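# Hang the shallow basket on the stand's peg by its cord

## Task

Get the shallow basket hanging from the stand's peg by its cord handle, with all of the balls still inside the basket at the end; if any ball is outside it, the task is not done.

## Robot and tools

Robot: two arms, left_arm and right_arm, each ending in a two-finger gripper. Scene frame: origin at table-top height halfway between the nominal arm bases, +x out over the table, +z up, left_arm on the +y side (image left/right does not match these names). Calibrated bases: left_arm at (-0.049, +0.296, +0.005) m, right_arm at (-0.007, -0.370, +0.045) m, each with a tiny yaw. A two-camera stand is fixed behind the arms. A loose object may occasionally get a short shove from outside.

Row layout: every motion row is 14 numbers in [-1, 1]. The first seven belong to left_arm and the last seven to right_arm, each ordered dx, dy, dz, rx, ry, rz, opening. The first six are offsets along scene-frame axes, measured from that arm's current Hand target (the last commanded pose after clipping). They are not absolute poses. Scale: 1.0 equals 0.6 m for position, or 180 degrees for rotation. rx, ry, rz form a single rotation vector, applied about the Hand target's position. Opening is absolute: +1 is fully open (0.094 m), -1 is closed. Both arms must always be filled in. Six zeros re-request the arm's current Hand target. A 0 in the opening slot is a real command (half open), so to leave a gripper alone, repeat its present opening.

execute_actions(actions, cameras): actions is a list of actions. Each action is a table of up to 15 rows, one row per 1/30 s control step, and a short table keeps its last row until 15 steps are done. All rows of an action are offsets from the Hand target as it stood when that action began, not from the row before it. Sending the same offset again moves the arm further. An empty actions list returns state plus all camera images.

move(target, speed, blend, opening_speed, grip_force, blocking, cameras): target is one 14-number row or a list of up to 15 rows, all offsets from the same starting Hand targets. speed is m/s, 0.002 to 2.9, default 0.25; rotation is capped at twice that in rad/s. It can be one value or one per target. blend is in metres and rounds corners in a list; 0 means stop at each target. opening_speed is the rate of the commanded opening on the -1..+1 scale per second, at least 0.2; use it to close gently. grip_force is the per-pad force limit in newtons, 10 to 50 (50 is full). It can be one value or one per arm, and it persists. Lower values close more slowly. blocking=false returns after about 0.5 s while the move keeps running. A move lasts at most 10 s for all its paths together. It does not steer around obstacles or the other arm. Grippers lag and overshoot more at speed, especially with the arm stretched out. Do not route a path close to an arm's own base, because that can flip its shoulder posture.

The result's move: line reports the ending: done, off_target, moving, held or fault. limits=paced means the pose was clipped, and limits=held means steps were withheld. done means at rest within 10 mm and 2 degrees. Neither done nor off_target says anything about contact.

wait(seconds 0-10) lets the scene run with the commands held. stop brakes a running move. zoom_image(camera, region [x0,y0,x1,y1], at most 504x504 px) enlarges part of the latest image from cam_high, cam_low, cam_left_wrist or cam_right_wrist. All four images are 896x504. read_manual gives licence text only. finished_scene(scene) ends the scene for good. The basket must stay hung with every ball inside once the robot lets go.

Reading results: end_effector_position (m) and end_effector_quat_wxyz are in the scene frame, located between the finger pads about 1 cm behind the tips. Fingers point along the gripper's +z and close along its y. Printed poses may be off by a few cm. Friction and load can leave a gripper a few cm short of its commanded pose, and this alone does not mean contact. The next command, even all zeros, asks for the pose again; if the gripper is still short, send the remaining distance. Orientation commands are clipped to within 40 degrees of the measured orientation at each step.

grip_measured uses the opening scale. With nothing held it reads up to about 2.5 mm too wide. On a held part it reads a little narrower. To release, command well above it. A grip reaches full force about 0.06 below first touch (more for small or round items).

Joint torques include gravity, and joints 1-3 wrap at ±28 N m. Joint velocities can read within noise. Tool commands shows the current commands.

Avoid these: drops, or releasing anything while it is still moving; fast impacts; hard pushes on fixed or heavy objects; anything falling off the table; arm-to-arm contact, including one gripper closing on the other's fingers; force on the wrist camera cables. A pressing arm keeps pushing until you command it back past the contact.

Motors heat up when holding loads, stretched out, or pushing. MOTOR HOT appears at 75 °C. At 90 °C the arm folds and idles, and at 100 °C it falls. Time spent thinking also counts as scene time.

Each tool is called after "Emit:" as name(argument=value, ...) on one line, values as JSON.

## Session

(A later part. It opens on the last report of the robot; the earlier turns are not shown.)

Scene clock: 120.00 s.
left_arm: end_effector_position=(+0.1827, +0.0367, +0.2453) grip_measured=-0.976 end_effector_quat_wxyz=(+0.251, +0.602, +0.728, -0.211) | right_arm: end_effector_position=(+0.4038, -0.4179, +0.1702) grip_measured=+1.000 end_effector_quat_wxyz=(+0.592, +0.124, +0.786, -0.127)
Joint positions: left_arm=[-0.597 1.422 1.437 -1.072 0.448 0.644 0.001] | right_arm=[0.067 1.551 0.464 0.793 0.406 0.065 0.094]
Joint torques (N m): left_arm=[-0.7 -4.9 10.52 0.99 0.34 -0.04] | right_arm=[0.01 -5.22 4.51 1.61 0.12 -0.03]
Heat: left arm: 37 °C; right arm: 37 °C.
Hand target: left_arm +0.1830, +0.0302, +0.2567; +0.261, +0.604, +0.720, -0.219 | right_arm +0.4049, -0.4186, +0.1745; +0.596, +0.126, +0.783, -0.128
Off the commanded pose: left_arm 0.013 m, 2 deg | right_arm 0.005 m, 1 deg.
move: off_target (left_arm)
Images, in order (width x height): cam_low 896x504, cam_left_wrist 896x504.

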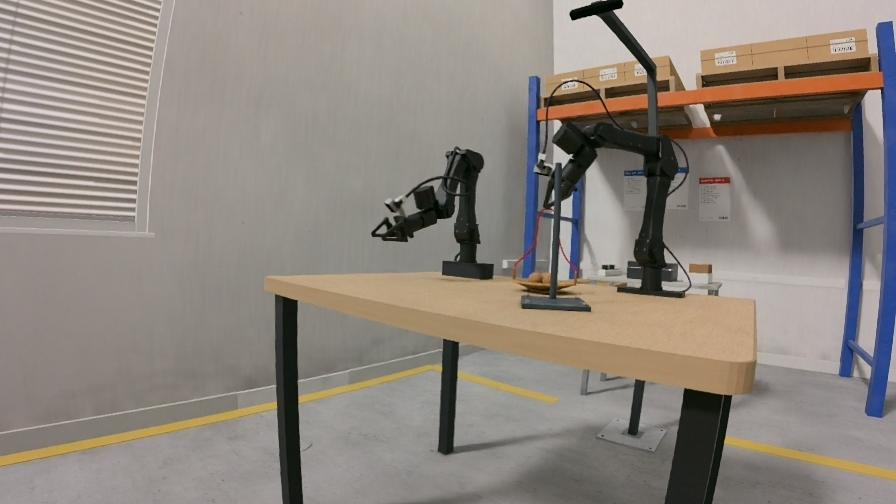

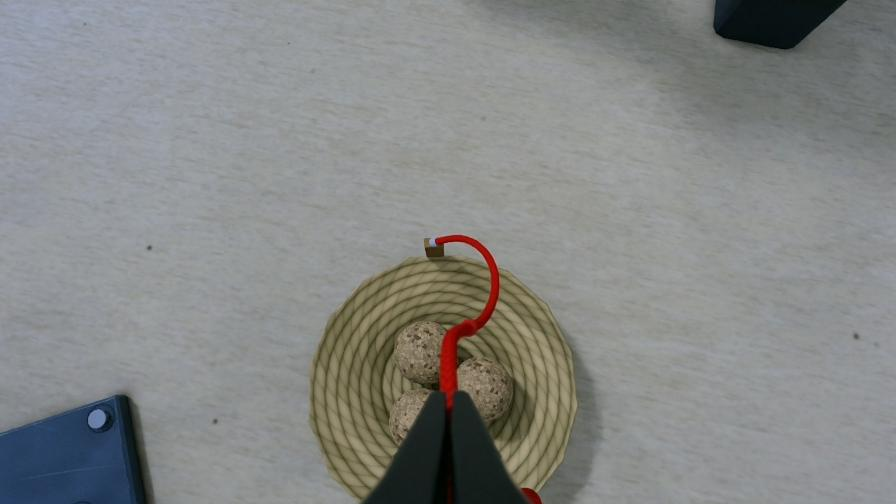

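Emit:
move(target=[0,0.008,0.1,0,0,0,-1,0,0,0,0,0,0,1], speed=0.05, cameras=["cam_low","cam_left_wrist"])

Emit:
zoom_image(camera="cam_low", region=[490, 150, 690, 320])

Scene clock: 142.00 s.
left_arm: end_effector_position=(+0.1784, +0.0397, +0.3007) grip_measured=-0.979 end_effector_quat_wxyz=(+0.236, +0.602, +0.733, -0.212) | right_arm: end_effector_position=(+0.4038, -0.4179, +0.1702) grip_measured=+1.000 end_effector_quat_wxyz=(+0.592, +0.124, +0.786, -0.127)
Joint positions: left_arm=[-0.597 1.513 1.769 -1.346 0.448 0.647 0.001] | right_arm=[0.067 1.551 0.464 0.793 0.406 0.065 0.094]
Joint torques (N m): left_arm=[0.59 -5.57 10.37 1.11 0.41 0.07] | right_arm=[-0.02 -5.22 4.51 1.6 0.13 -0.03]
Motor temperatures (°C): left_arm=[29 27 38 36 25 25 25] | right_arm=[27 24 37 33 25 23 25]
Heat: left arm: 38 °C; right arm: 37 °C.
Hand target: left_arm +0.1830, +0.0350, +0.3168; +0.262, +0.604, +0.720, -0.219 | right_arm +0.4049, -0.4186, +0.1745; +0.596, +0.126, +0.783, -0.128
Off the commanded pose: left_arm 0.017 m, 3 deg | right_arm 0.005 m, 1 deg.
move: off_target (left_arm)
Images, in order (width x height): cam_low 896x504, cam_left_wrist 896x504.

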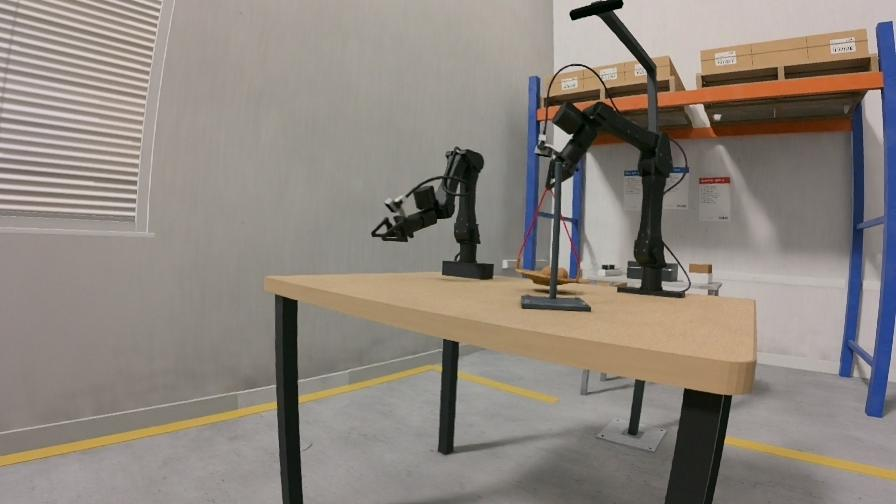

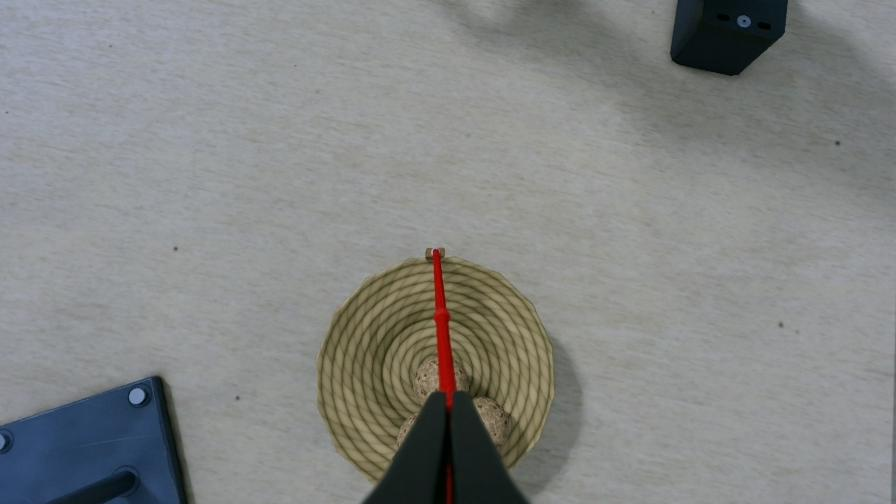

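Scaled by 2.520 from the camera's 896x504 image, which has a finer 1280x720 frame.

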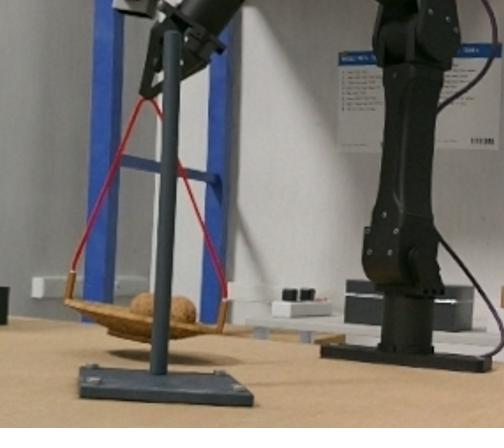

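Emit:
move(target=[0.053,0.008,0.21,-0.131,-0.049,0.118,-1,0,0,0,0,0,0,1], speed=0.06, cameras=["all"])

Emit:
zoom_image(camera="cam_low", region=[490, 110, 690, 320])

Emit:
zoom_image(camera="cam_high", region=[400, 90, 600, 230])

Scene clock: 161.37 s.
left_arm: end_effector_position=(+0.2176, +0.0404, +0.4016) grip_measured=-0.979 end_effector_quat_wxyz=(+0.412, +0.414, +0.771, -0.254) | right_arm: end_effector_position=(+0.4038, -0.4179, +0.1702) grip_measured=+1.000 end_effector_quat_wxyz=(+0.592, +0.124, +0.786, -0.127)
Joint positions: left_arm=[-0.559 1.382 1.806 -1.035 0.389 0.201 0.001] | right_arm=[0.067 1.551 0.464 0.793 0.406 0.065 0.094]
Joint torques (N m): left_arm=[-0.32 -7.36 10.66 2.12 0.17 -0.06] | right_arm=[-0.05 -5.26 4.49 1.61 0.12 -0.03]
Heat: left arm: 39 °C; right arm: 37 °C.
Hand target: left_arm +0.2148, +0.0398, +0.4426; +0.468, +0.411, +0.737, -0.263 | right_arm +0.4049, -0.4186, +0.1745; +0.596, +0.126, +0.783, -0.128
Off the commanded pose: left_arm 0.041 m, 8 deg | right_arm 0.005 m, 1 deg.
move: off_target (left_arm)

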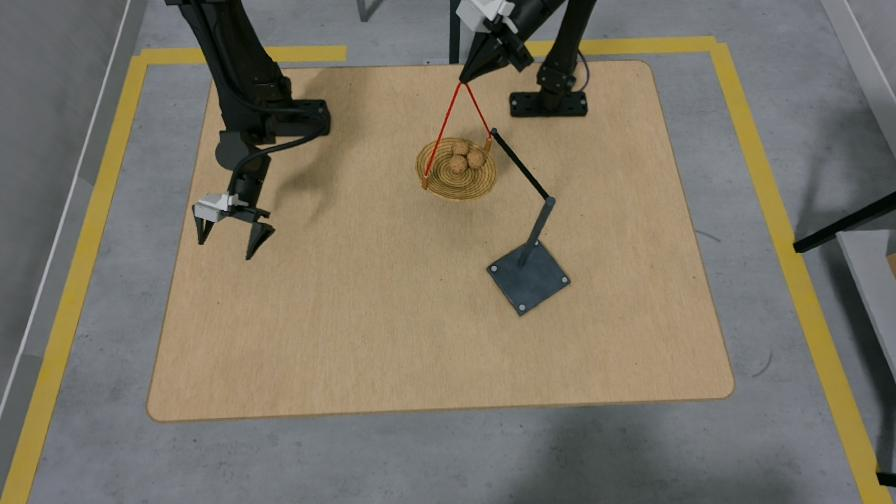

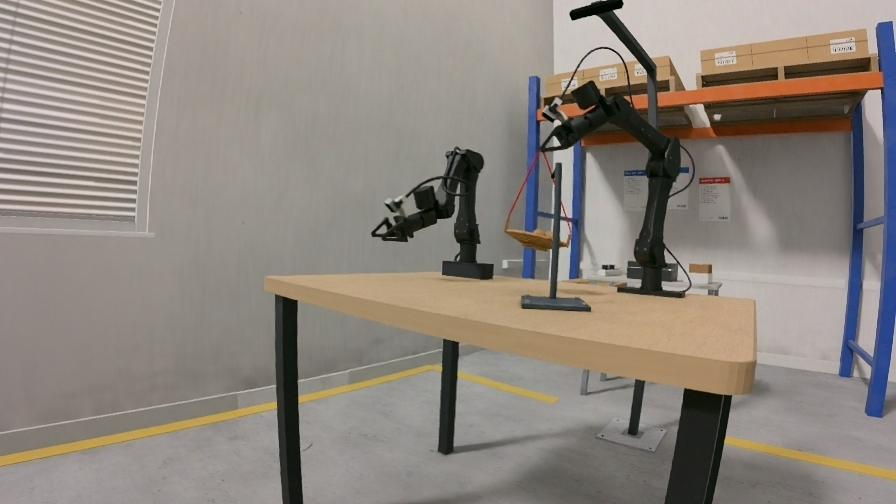

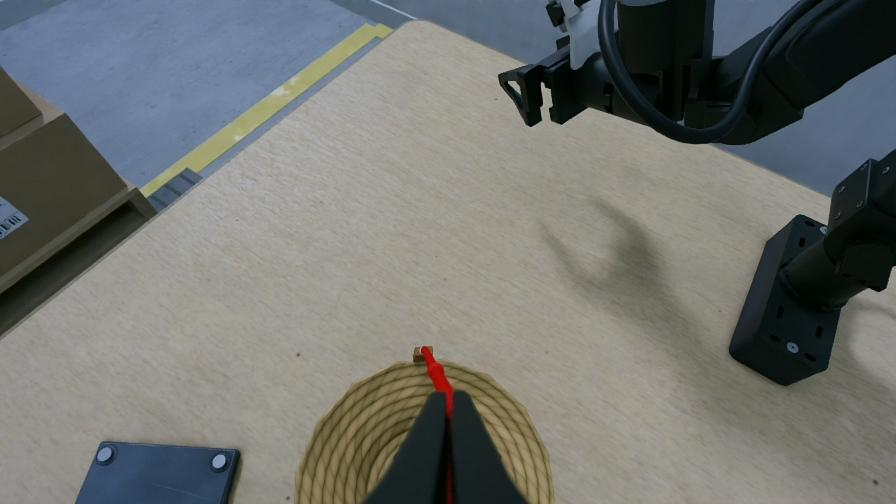

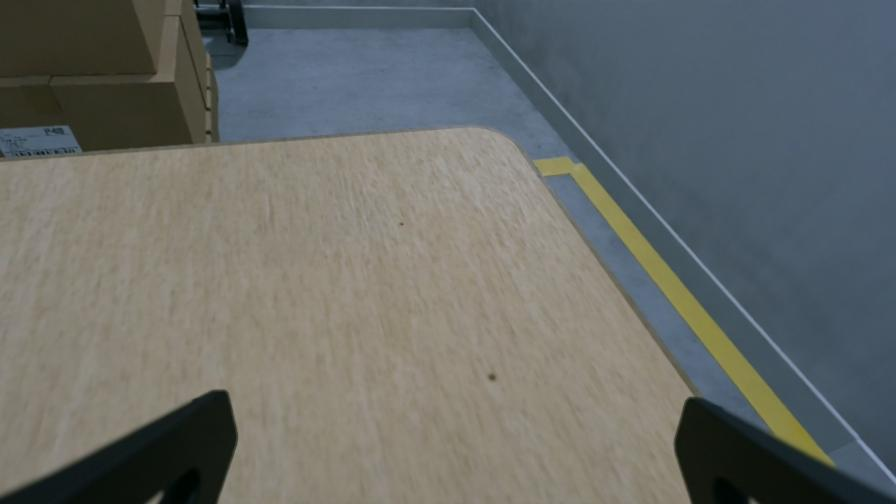

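Scaled by 2.400 from the camera's 896x504 image, which has a finer 1280x720 frame.

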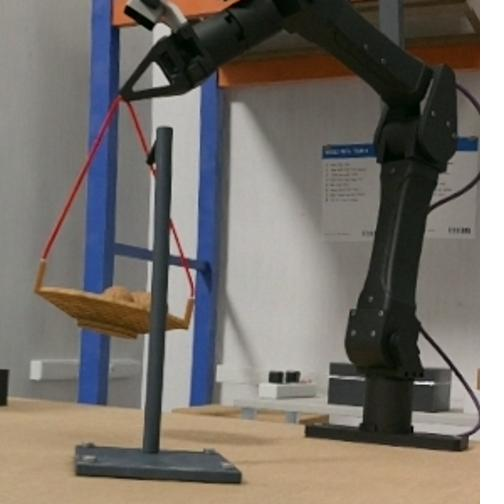

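Scaled by 2.520 from the camera's 896x504 image, which has a finer 1280x720 frame.

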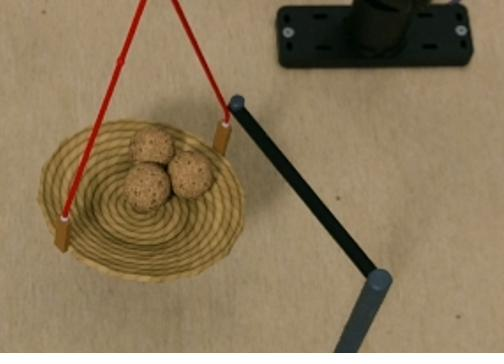

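Emit:
move(target=[-0.028,0.045,0.0,0,0,0,-1,0,0,0,0,0,0,1], speed=0.05, cameras=["all"])

Emit:
zoom_image(camera="cam_low", region=[490, 110, 690, 320])

Emit:
zoom_image(camera="cam_high", region=[400, 60, 600, 230])

Scene clock: 188.03 s.
left_arm: end_effector_position=(+0.2028, +0.0653, +0.4247) grip_measured=-0.979 end_effector_quat_wxyz=(+0.440, +0.407, +0.758, -0.256) | right_arm: end_effector_position=(+0.4038, -0.4179, +0.1702) grip_measured=+1.000 end_effector_quat_wxyz=(+0.592, +0.124, +0.786, -0.127)
Joint positions: left_arm=[-0.5 1.301 1.806 -1.063 0.433 0.222 0.001] | right_arm=[0.067 1.551 0.464 0.793 0.406 0.065 0.094]
Joint torques (N m): left_arm=[0.62 -5.71 6.54 1.89 0.29 0.09] | right_arm=[-0.03 -5.18 4.46 1.62 0.14 -0.03]
Heat: left arm: 38 °C; right arm: 37 °C.
Hand target: left_arm +0.1981, +0.0668, +0.4426; +0.468, +0.411, +0.737, -0.263 | right_arm +0.4049, -0.4186, +0.1745; +0.596, +0.126, +0.783, -0.128
Off the commanded pose: left_arm 0.019 m, 4 deg | right_arm 0.005 m, 1 deg.
move: off_target (left_arm)

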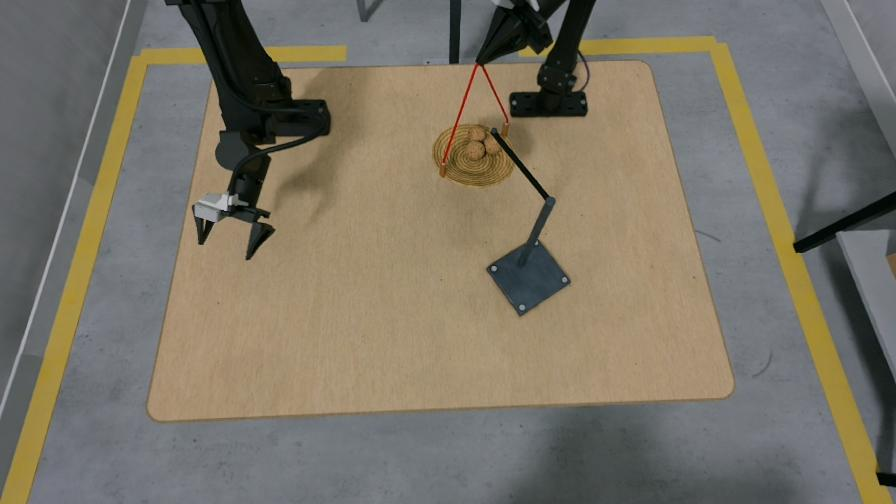

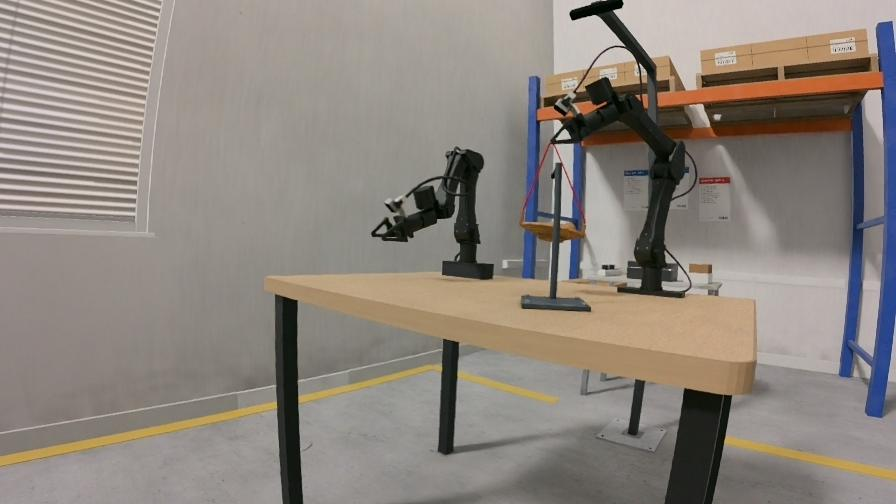

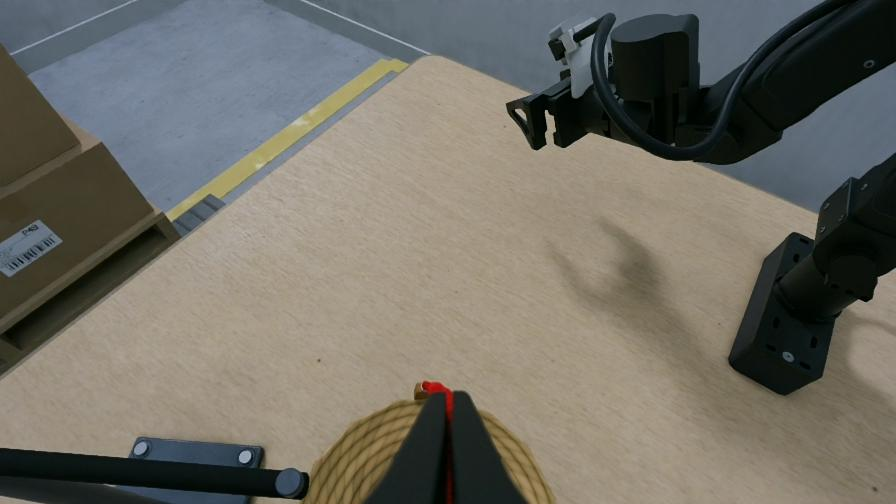

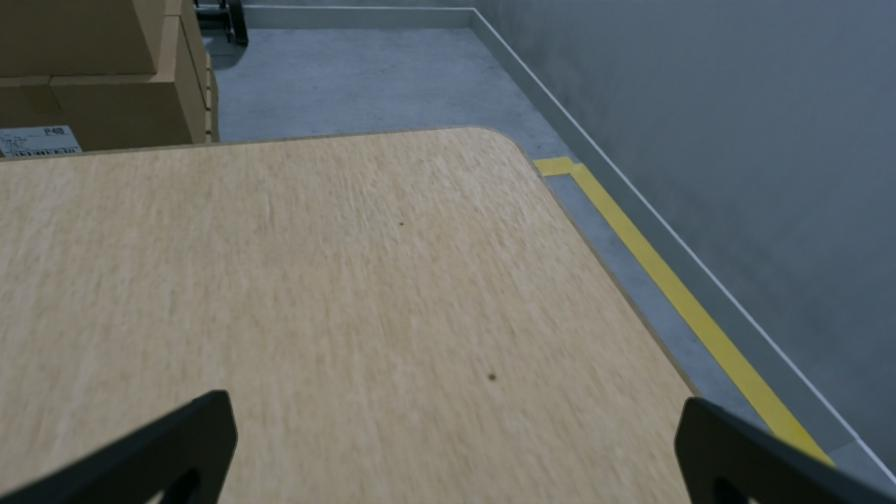

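Scaled by 2.400 from the camera's 896x504 image, which has a finer 1280x720 frame.

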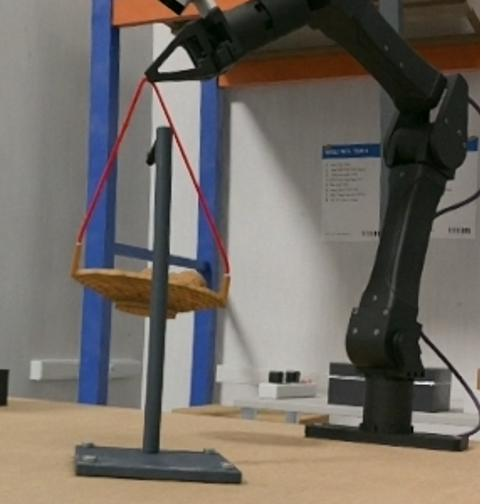

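Scaled by 2.520 from the camera's 896x504 image, which has a finer 1280x720 frame.

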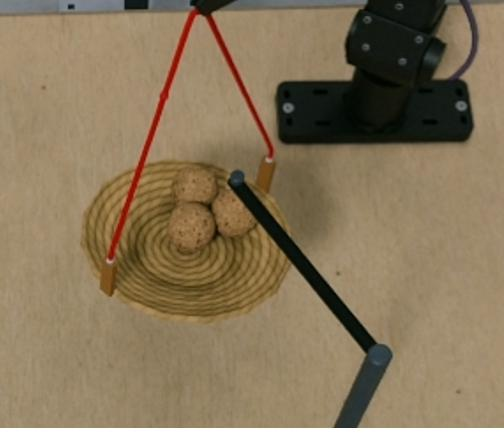

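Emit:
move(target=[0.141,0.083,0.01,0,0,0,-1,0,0,0,0,0,0,1], speed=0.05, cameras=["all"])

Emit:
zoom_image(camera="cam_low", region=[490, 110, 690, 320])

Emit:
zoom_image(camera="cam_high", region=[400, 60, 600, 230])

Scene clock: 199.40 s.
left_arm: end_effector_position=(+0.2836, +0.1190, +0.4285) grip_measured=-0.979 end_effector_quat_wxyz=(+0.442, +0.400, +0.760, -0.260) | right_arm: end_effector_position=(+0.4038, -0.4179, +0.1702) grip_measured=+1.000 end_effector_quat_wxyz=(+0.592, +0.124, +0.786, -0.127)
Joint positions: left_arm=[-0.15 1.545 2.051 -1.188 0.718 0.443 0.001] | right_arm=[0.067 1.551 0.464 0.793 0.406 0.065 0.094]
Joint torques (N m): left_arm=[0.49 -5.44 9.87 1.6 0.54 0.06] | right_arm=[-0.05 -5.27 4.45 1.6 0.14 -0.03]
Heat: left arm: 39 °C; right arm: 37 °C.
Hand target: left_arm +0.2826, +0.1166, +0.4487; +0.468, +0.411, +0.737, -0.263 | right_arm +0.4049, -0.4186, +0.1745; +0.596, +0.126, +0.783, -0.128
Off the commanded pose: left_arm 0.020 m, 4 deg | right_arm 0.005 m, 1 deg.
move: off_target (left_arm)

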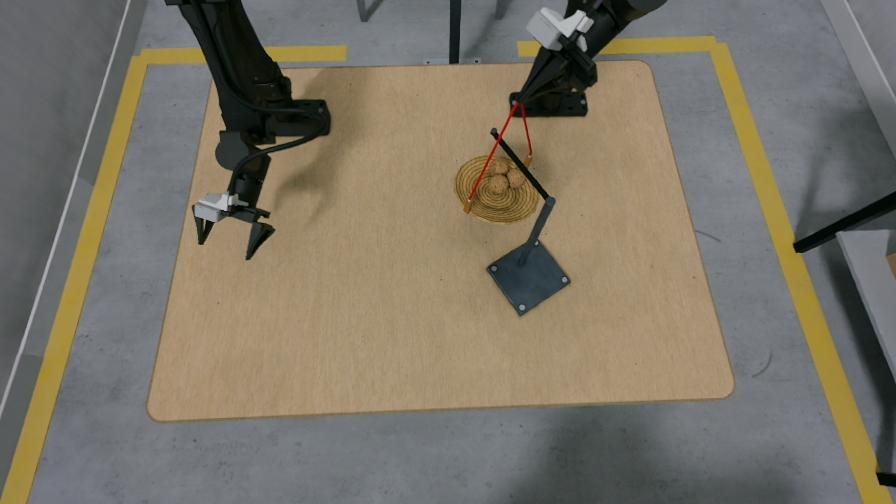

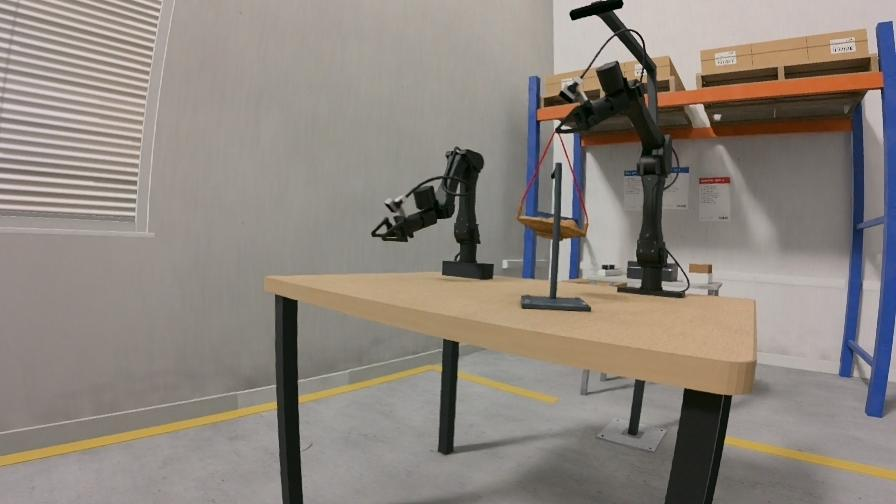

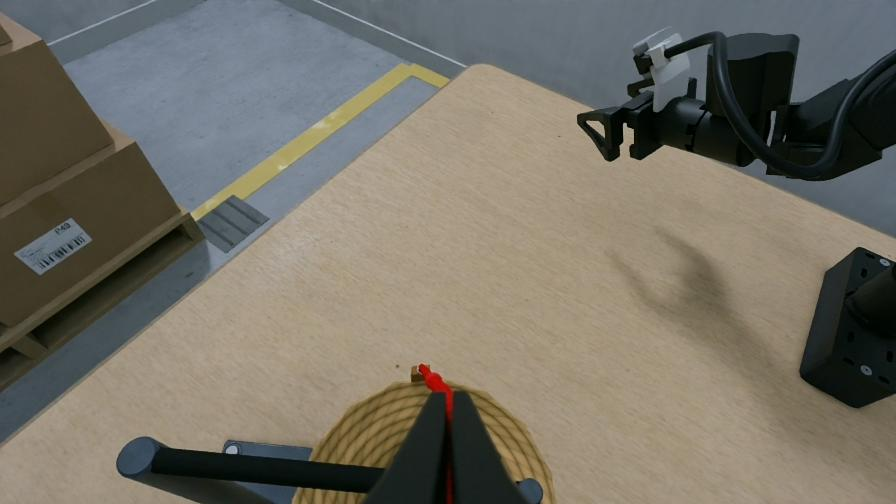

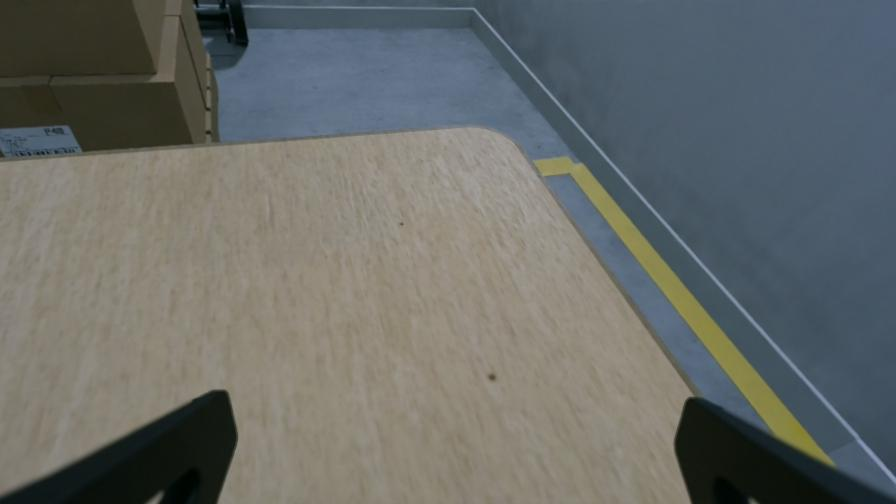

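Scaled by 2.400 from the camera's 896x504 image, which has a finer 1280x720 frame.

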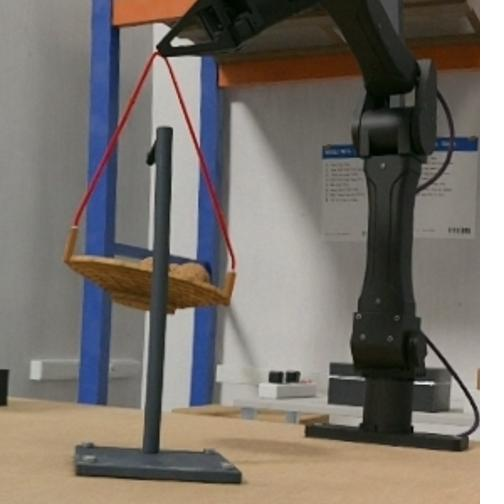

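Scaled by 2.520 from the camera's 896x504 image, which has a finer 1280x720 frame.

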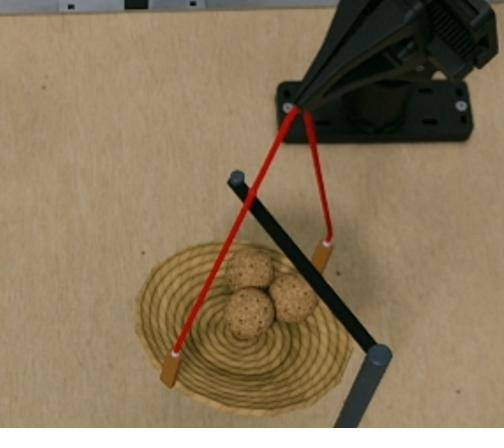

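Emit:
move(target=[0,0,-0.125,0,0,0,-1,0,0,0,0,0,0,1], speed=0.06, cameras=["cam_high","cam_low","cam_left_wrist"])

Emit:
zoom_image(camera="cam_low", region=[490, 110, 690, 320])

Emit:
zoom_image(camera="cam_high", region=[400, 60, 600, 230])

Scene clock: 206.43 s.
left_arm: end_effector_position=(+0.2871, +0.1180, +0.3505) grip_measured=-0.979 end_effector_quat_wxyz=(+0.431, +0.401, +0.764, -0.263) | right_arm: end_effector_position=(+0.4038, -0.4179, +0.1702) grip_measured=+1.000 end_effector_quat_wxyz=(+0.592, +0.124, +0.786, -0.127)
Joint positions: left_arm=[-0.15 1.399 1.572 -0.883 0.721 0.452 0.001] | right_arm=[0.067 1.551 0.464 0.793 0.406 0.065 0.094]
Joint torques (N m): left_arm=[0.43 -8.46 7.08 1.83 0.52 0] | right_arm=[-0.05 -5.24 4.57 1.61 0.14 -0.03]
Heat: left arm: 39 °C; right arm: 37 °C.
Hand target: left_arm +0.2826, +0.1165, +0.3736; +0.468, +0.411, +0.737, -0.263 | right_arm +0.4049, -0.4186, +0.1745; +0.596, +0.126, +0.783, -0.128
Off the commanded pose: left_arm 0.024 m, 5 deg | right_arm 0.005 m, 1 deg.
move: off_target (left_arm)
Images, in order (width x height): cam_high 896x504, cam_low 896x504, cam_left_wrist 896x504.

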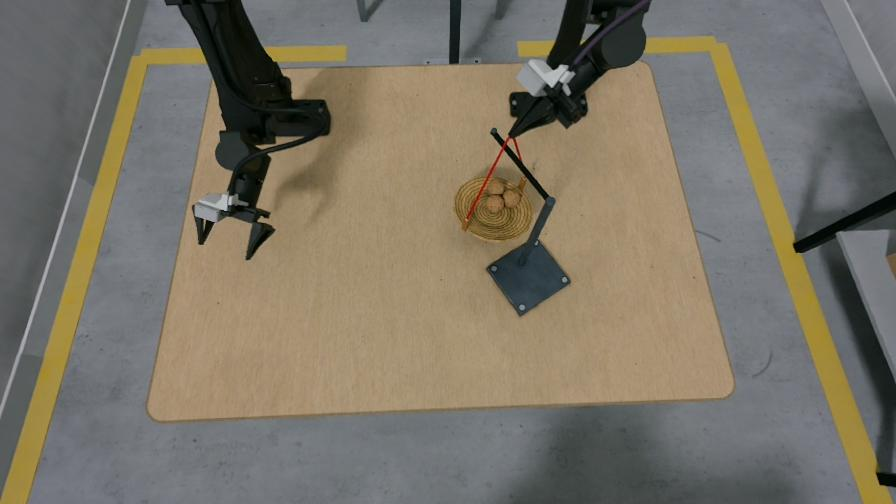

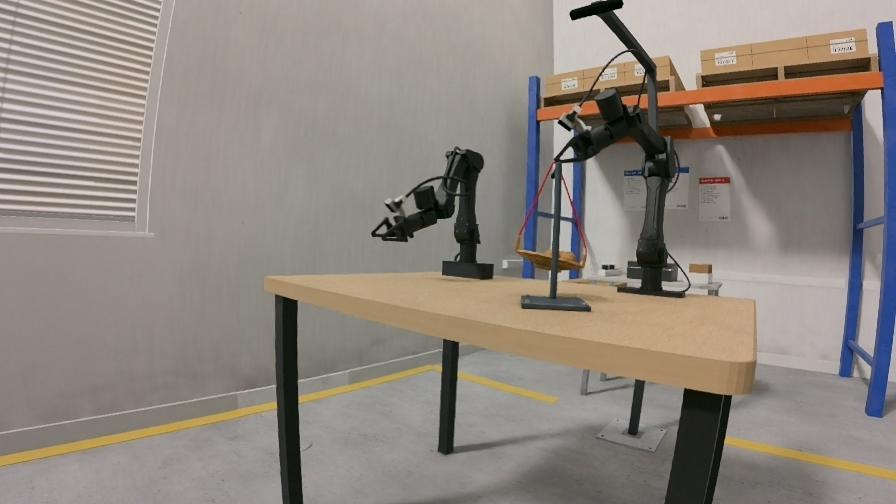

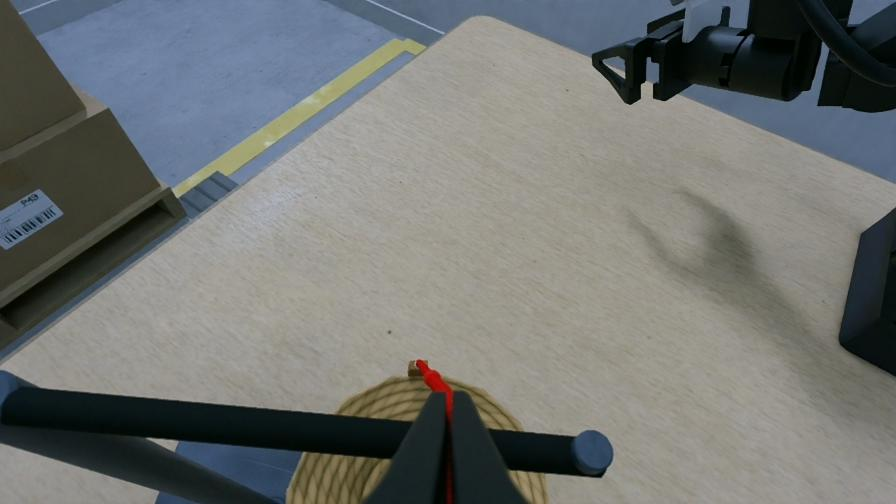

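Scaled by 2.400 from the camera's 896x504 image, which has a finer 1280x720 frame.

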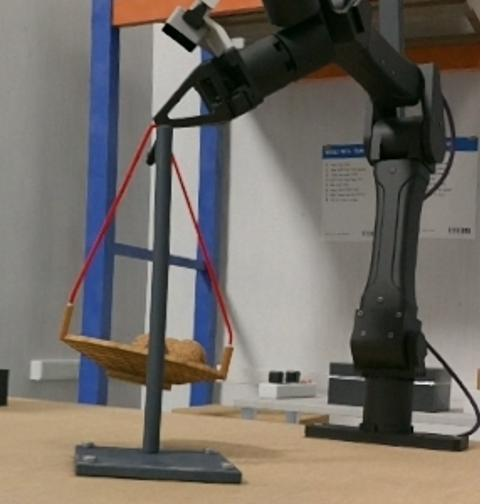

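Scaled by 2.520 from the camera's 896x504 image, which has a finer 1280x720 frame.

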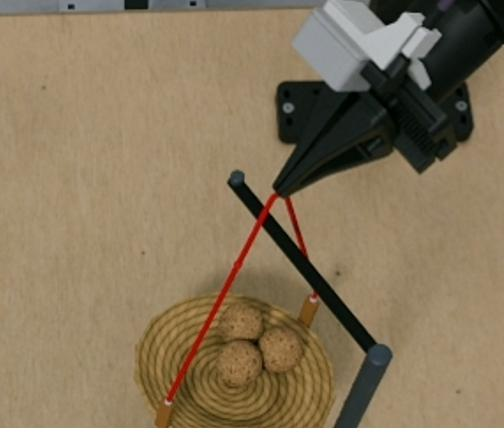

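Emit:
move(target=[0.004,-0.008,-0.037,0,0,0,-1,0,0,0,0,0,0,1], speed=0.03, cameras=["cam_high","cam_low","cam_left_wrist"])

Emit:
zoom_image(camera="cam_low", region=[490, 110, 690, 320])

Emit:
zoom_image(camera="cam_high", region=[450, 100, 570, 240])

Emit:
zoom_image(camera="cam_low", region=[520, 130, 620, 200])

Scene clock: 216.17 s.
left_arm: end_effector_position=(+0.2903, +0.1175, +0.3288) grip_measured=-0.979 end_effector_quat_wxyz=(+0.434, +0.399, +0.764, -0.263) | right_arm: end_effector_position=(+0.4038, -0.4179, +0.1702) grip_measured=+1.000 end_effector_quat_wxyz=(+0.592, +0.124, +0.786, -0.127)
Joint positions: left_arm=[-0.15 1.375 1.455 -0.782 0.72 0.446 0.001] | right_arm=[0.067 1.551 0.464 0.793 0.406 0.065 0.094]
Joint velocities: left_arm=[within noise] | right_arm=[0.002 -0.046 0.012 0.037 0.022 -0.007 0]
Joint torques (N m): left_arm=[-1.01 -8.55 7.31 1.87 0.4 -0.09] | right_arm=[-0.02 -5.26 4.49 1.6 0.15 -0.02]
Heat: left arm: 39 °C; right arm: 36 °C.
Hand target: left_arm +0.2849, +0.1117, +0.3516; +0.468, +0.411, +0.737, -0.263 | right_arm +0.4049, -0.4186, +0.1745; +0.596, +0.126, +0.783, -0.128
Off the commanded pose: left_arm 0.024 m, 5 deg | right_arm 0.005 m, 1 deg.
move: off_target (left_arm)
Images, in order (width x height): cam_high 896x504, cam_low 896x504, cam_left_wrist 896x504.

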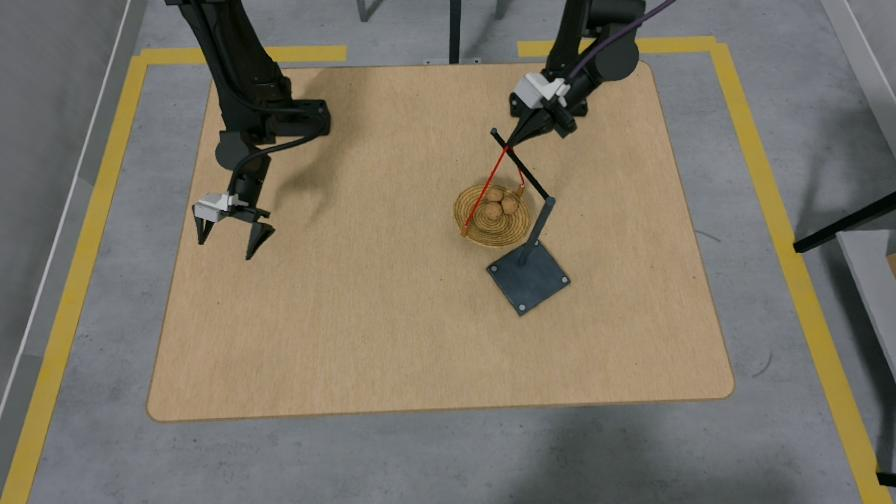

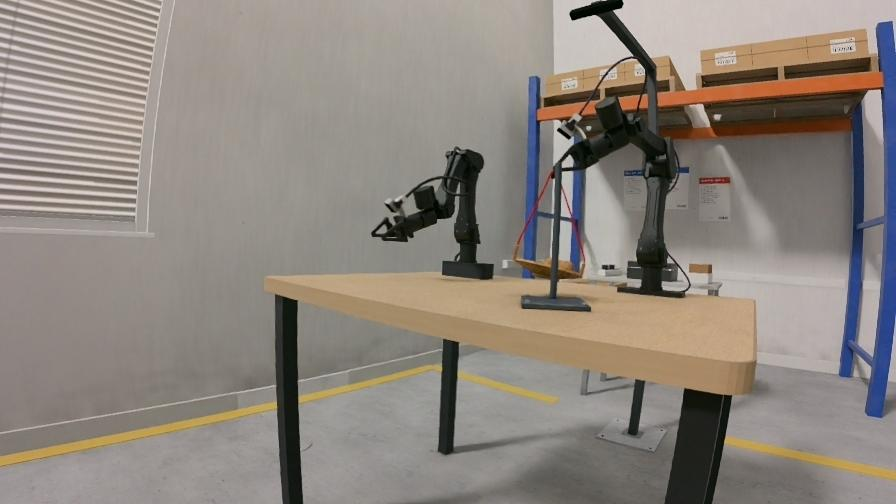

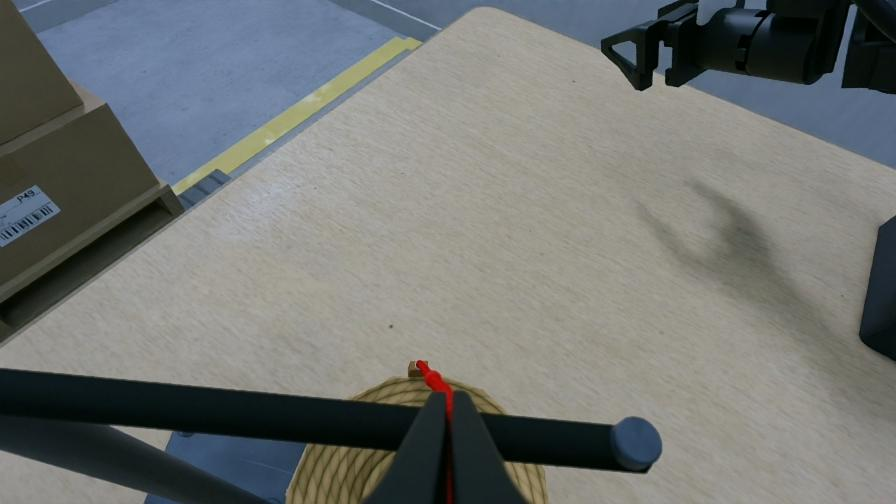

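Scaled by 2.400 from the camera's 896x504 image, which has a finer 1280x720 frame.

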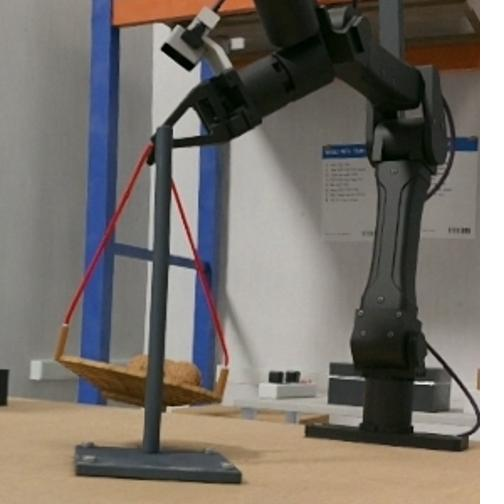

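Scaled by 3.600 from the camera's 896x504 image, which has a finer 1280x720 frame.

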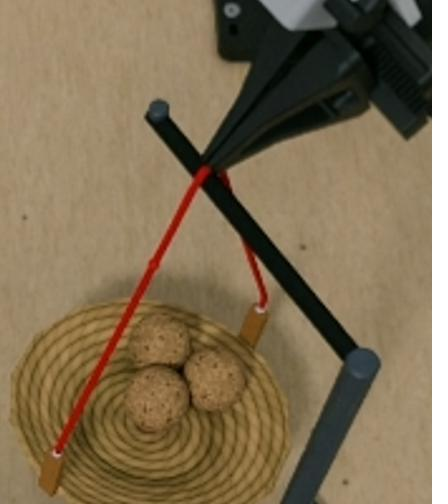

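Scaled by 5.040 from the camera's 896x504 image, which has a finer 1280x720 frame.

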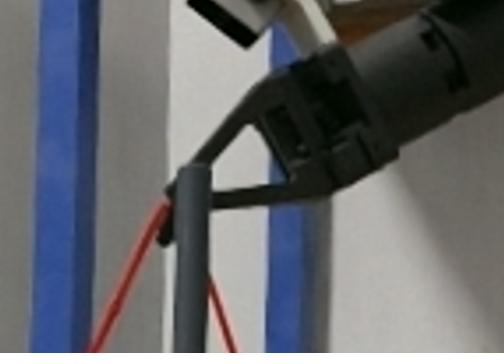

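Emit:
move(target=[0.004,-0.006,-0.02,0,0,0,-1,0,0,0,0,0,0,1], speed=0.03, cameras=["cam_high","cam_low","cam_left_wrist"])

Emit:
zoom_image(camera="cam_high", region=[450, 100, 570, 240])

Emit:
zoom_image(camera="cam_low", region=[500, 130, 640, 310])

Scene clock: 221.33 s.
left_arm: end_effector_position=(+0.2903, +0.1167, +0.3273) grip_measured=-0.979 end_effector_quat_wxyz=(+0.447, +0.399, +0.758, -0.259) | right_arm: end_effector_position=(+0.4038, -0.4179, +0.1702) grip_measured=+1.000 end_effector_quat_wxyz=(+0.592, +0.124, +0.786, -0.127)
Joint positions: left_arm=[-0.155 1.351 1.409 -0.725 0.715 0.436 0.001] | right_arm=[0.067 1.551 0.464 0.793 0.406 0.065 0.094]
Joint torques (N m): left_arm=[-1.74 -6.58 6.68 1.9 0.34 -0.08] | right_arm=[-0.02 -5.29 4.53 1.61 0.13 -0.03]
Heat: left arm: 39 °C; right arm: 36 °C.
Hand target: left_arm +0.2874, +0.1082, +0.3395; +0.468, +0.411, +0.737, -0.263 | right_arm +0.4049, -0.4186, +0.1745; +0.596, +0.126, +0.783, -0.128
Off the commanded pose: left_arm 0.015 m, 4 deg | right_arm 0.005 m, 1 deg.
move: off_target (left_arm)
Images, in order (width x height): cam_high 896x504, cam_low 896x504, cam_left_wrist 896x504.

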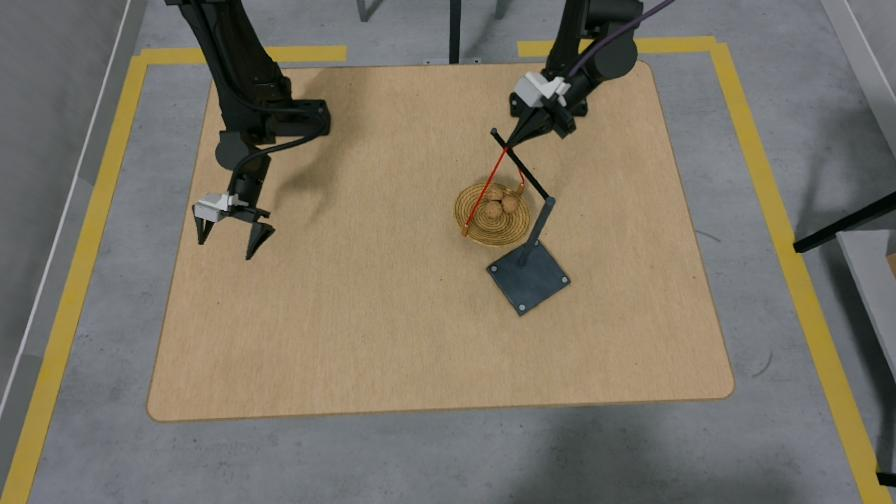

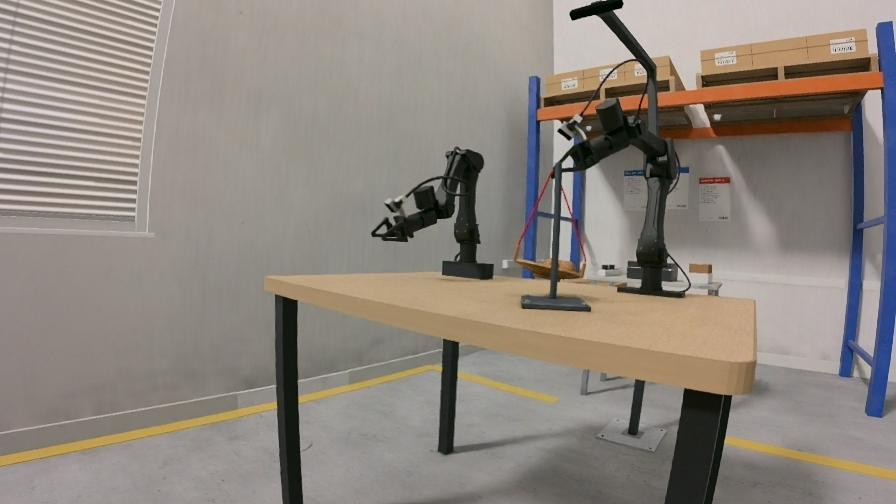

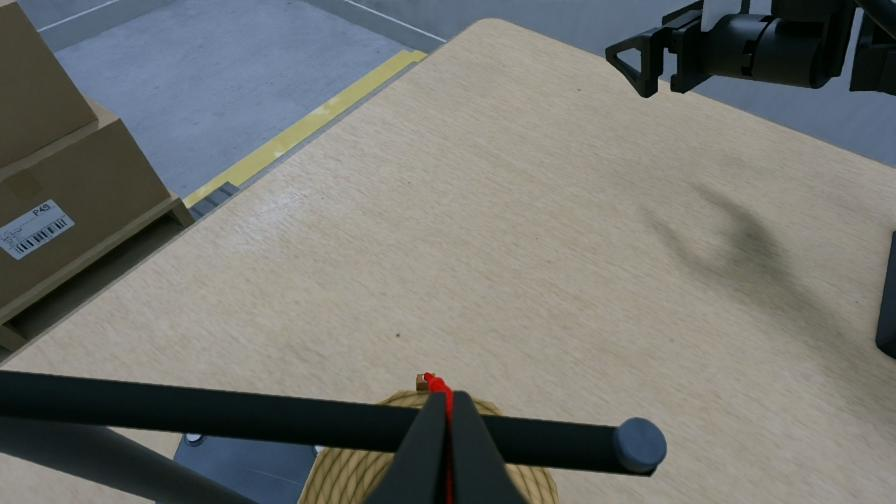

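Scaled by 3.600 from the camera's 896x504 image, which has a finer 1280x720 frame.

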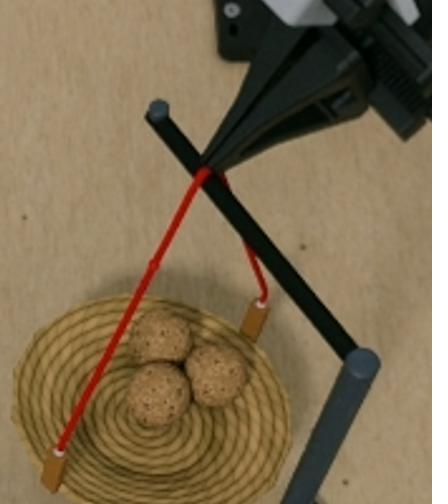

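Scaled by 2.800 from the camera's 896x504 image, which has a finer 1280x720 frame.

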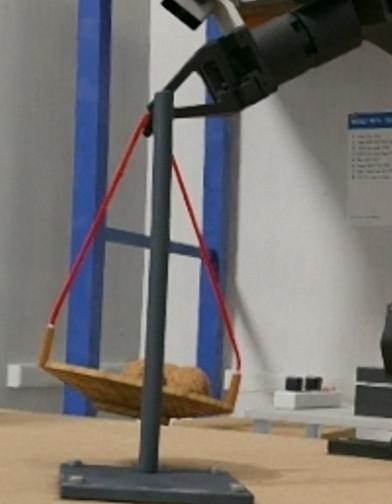

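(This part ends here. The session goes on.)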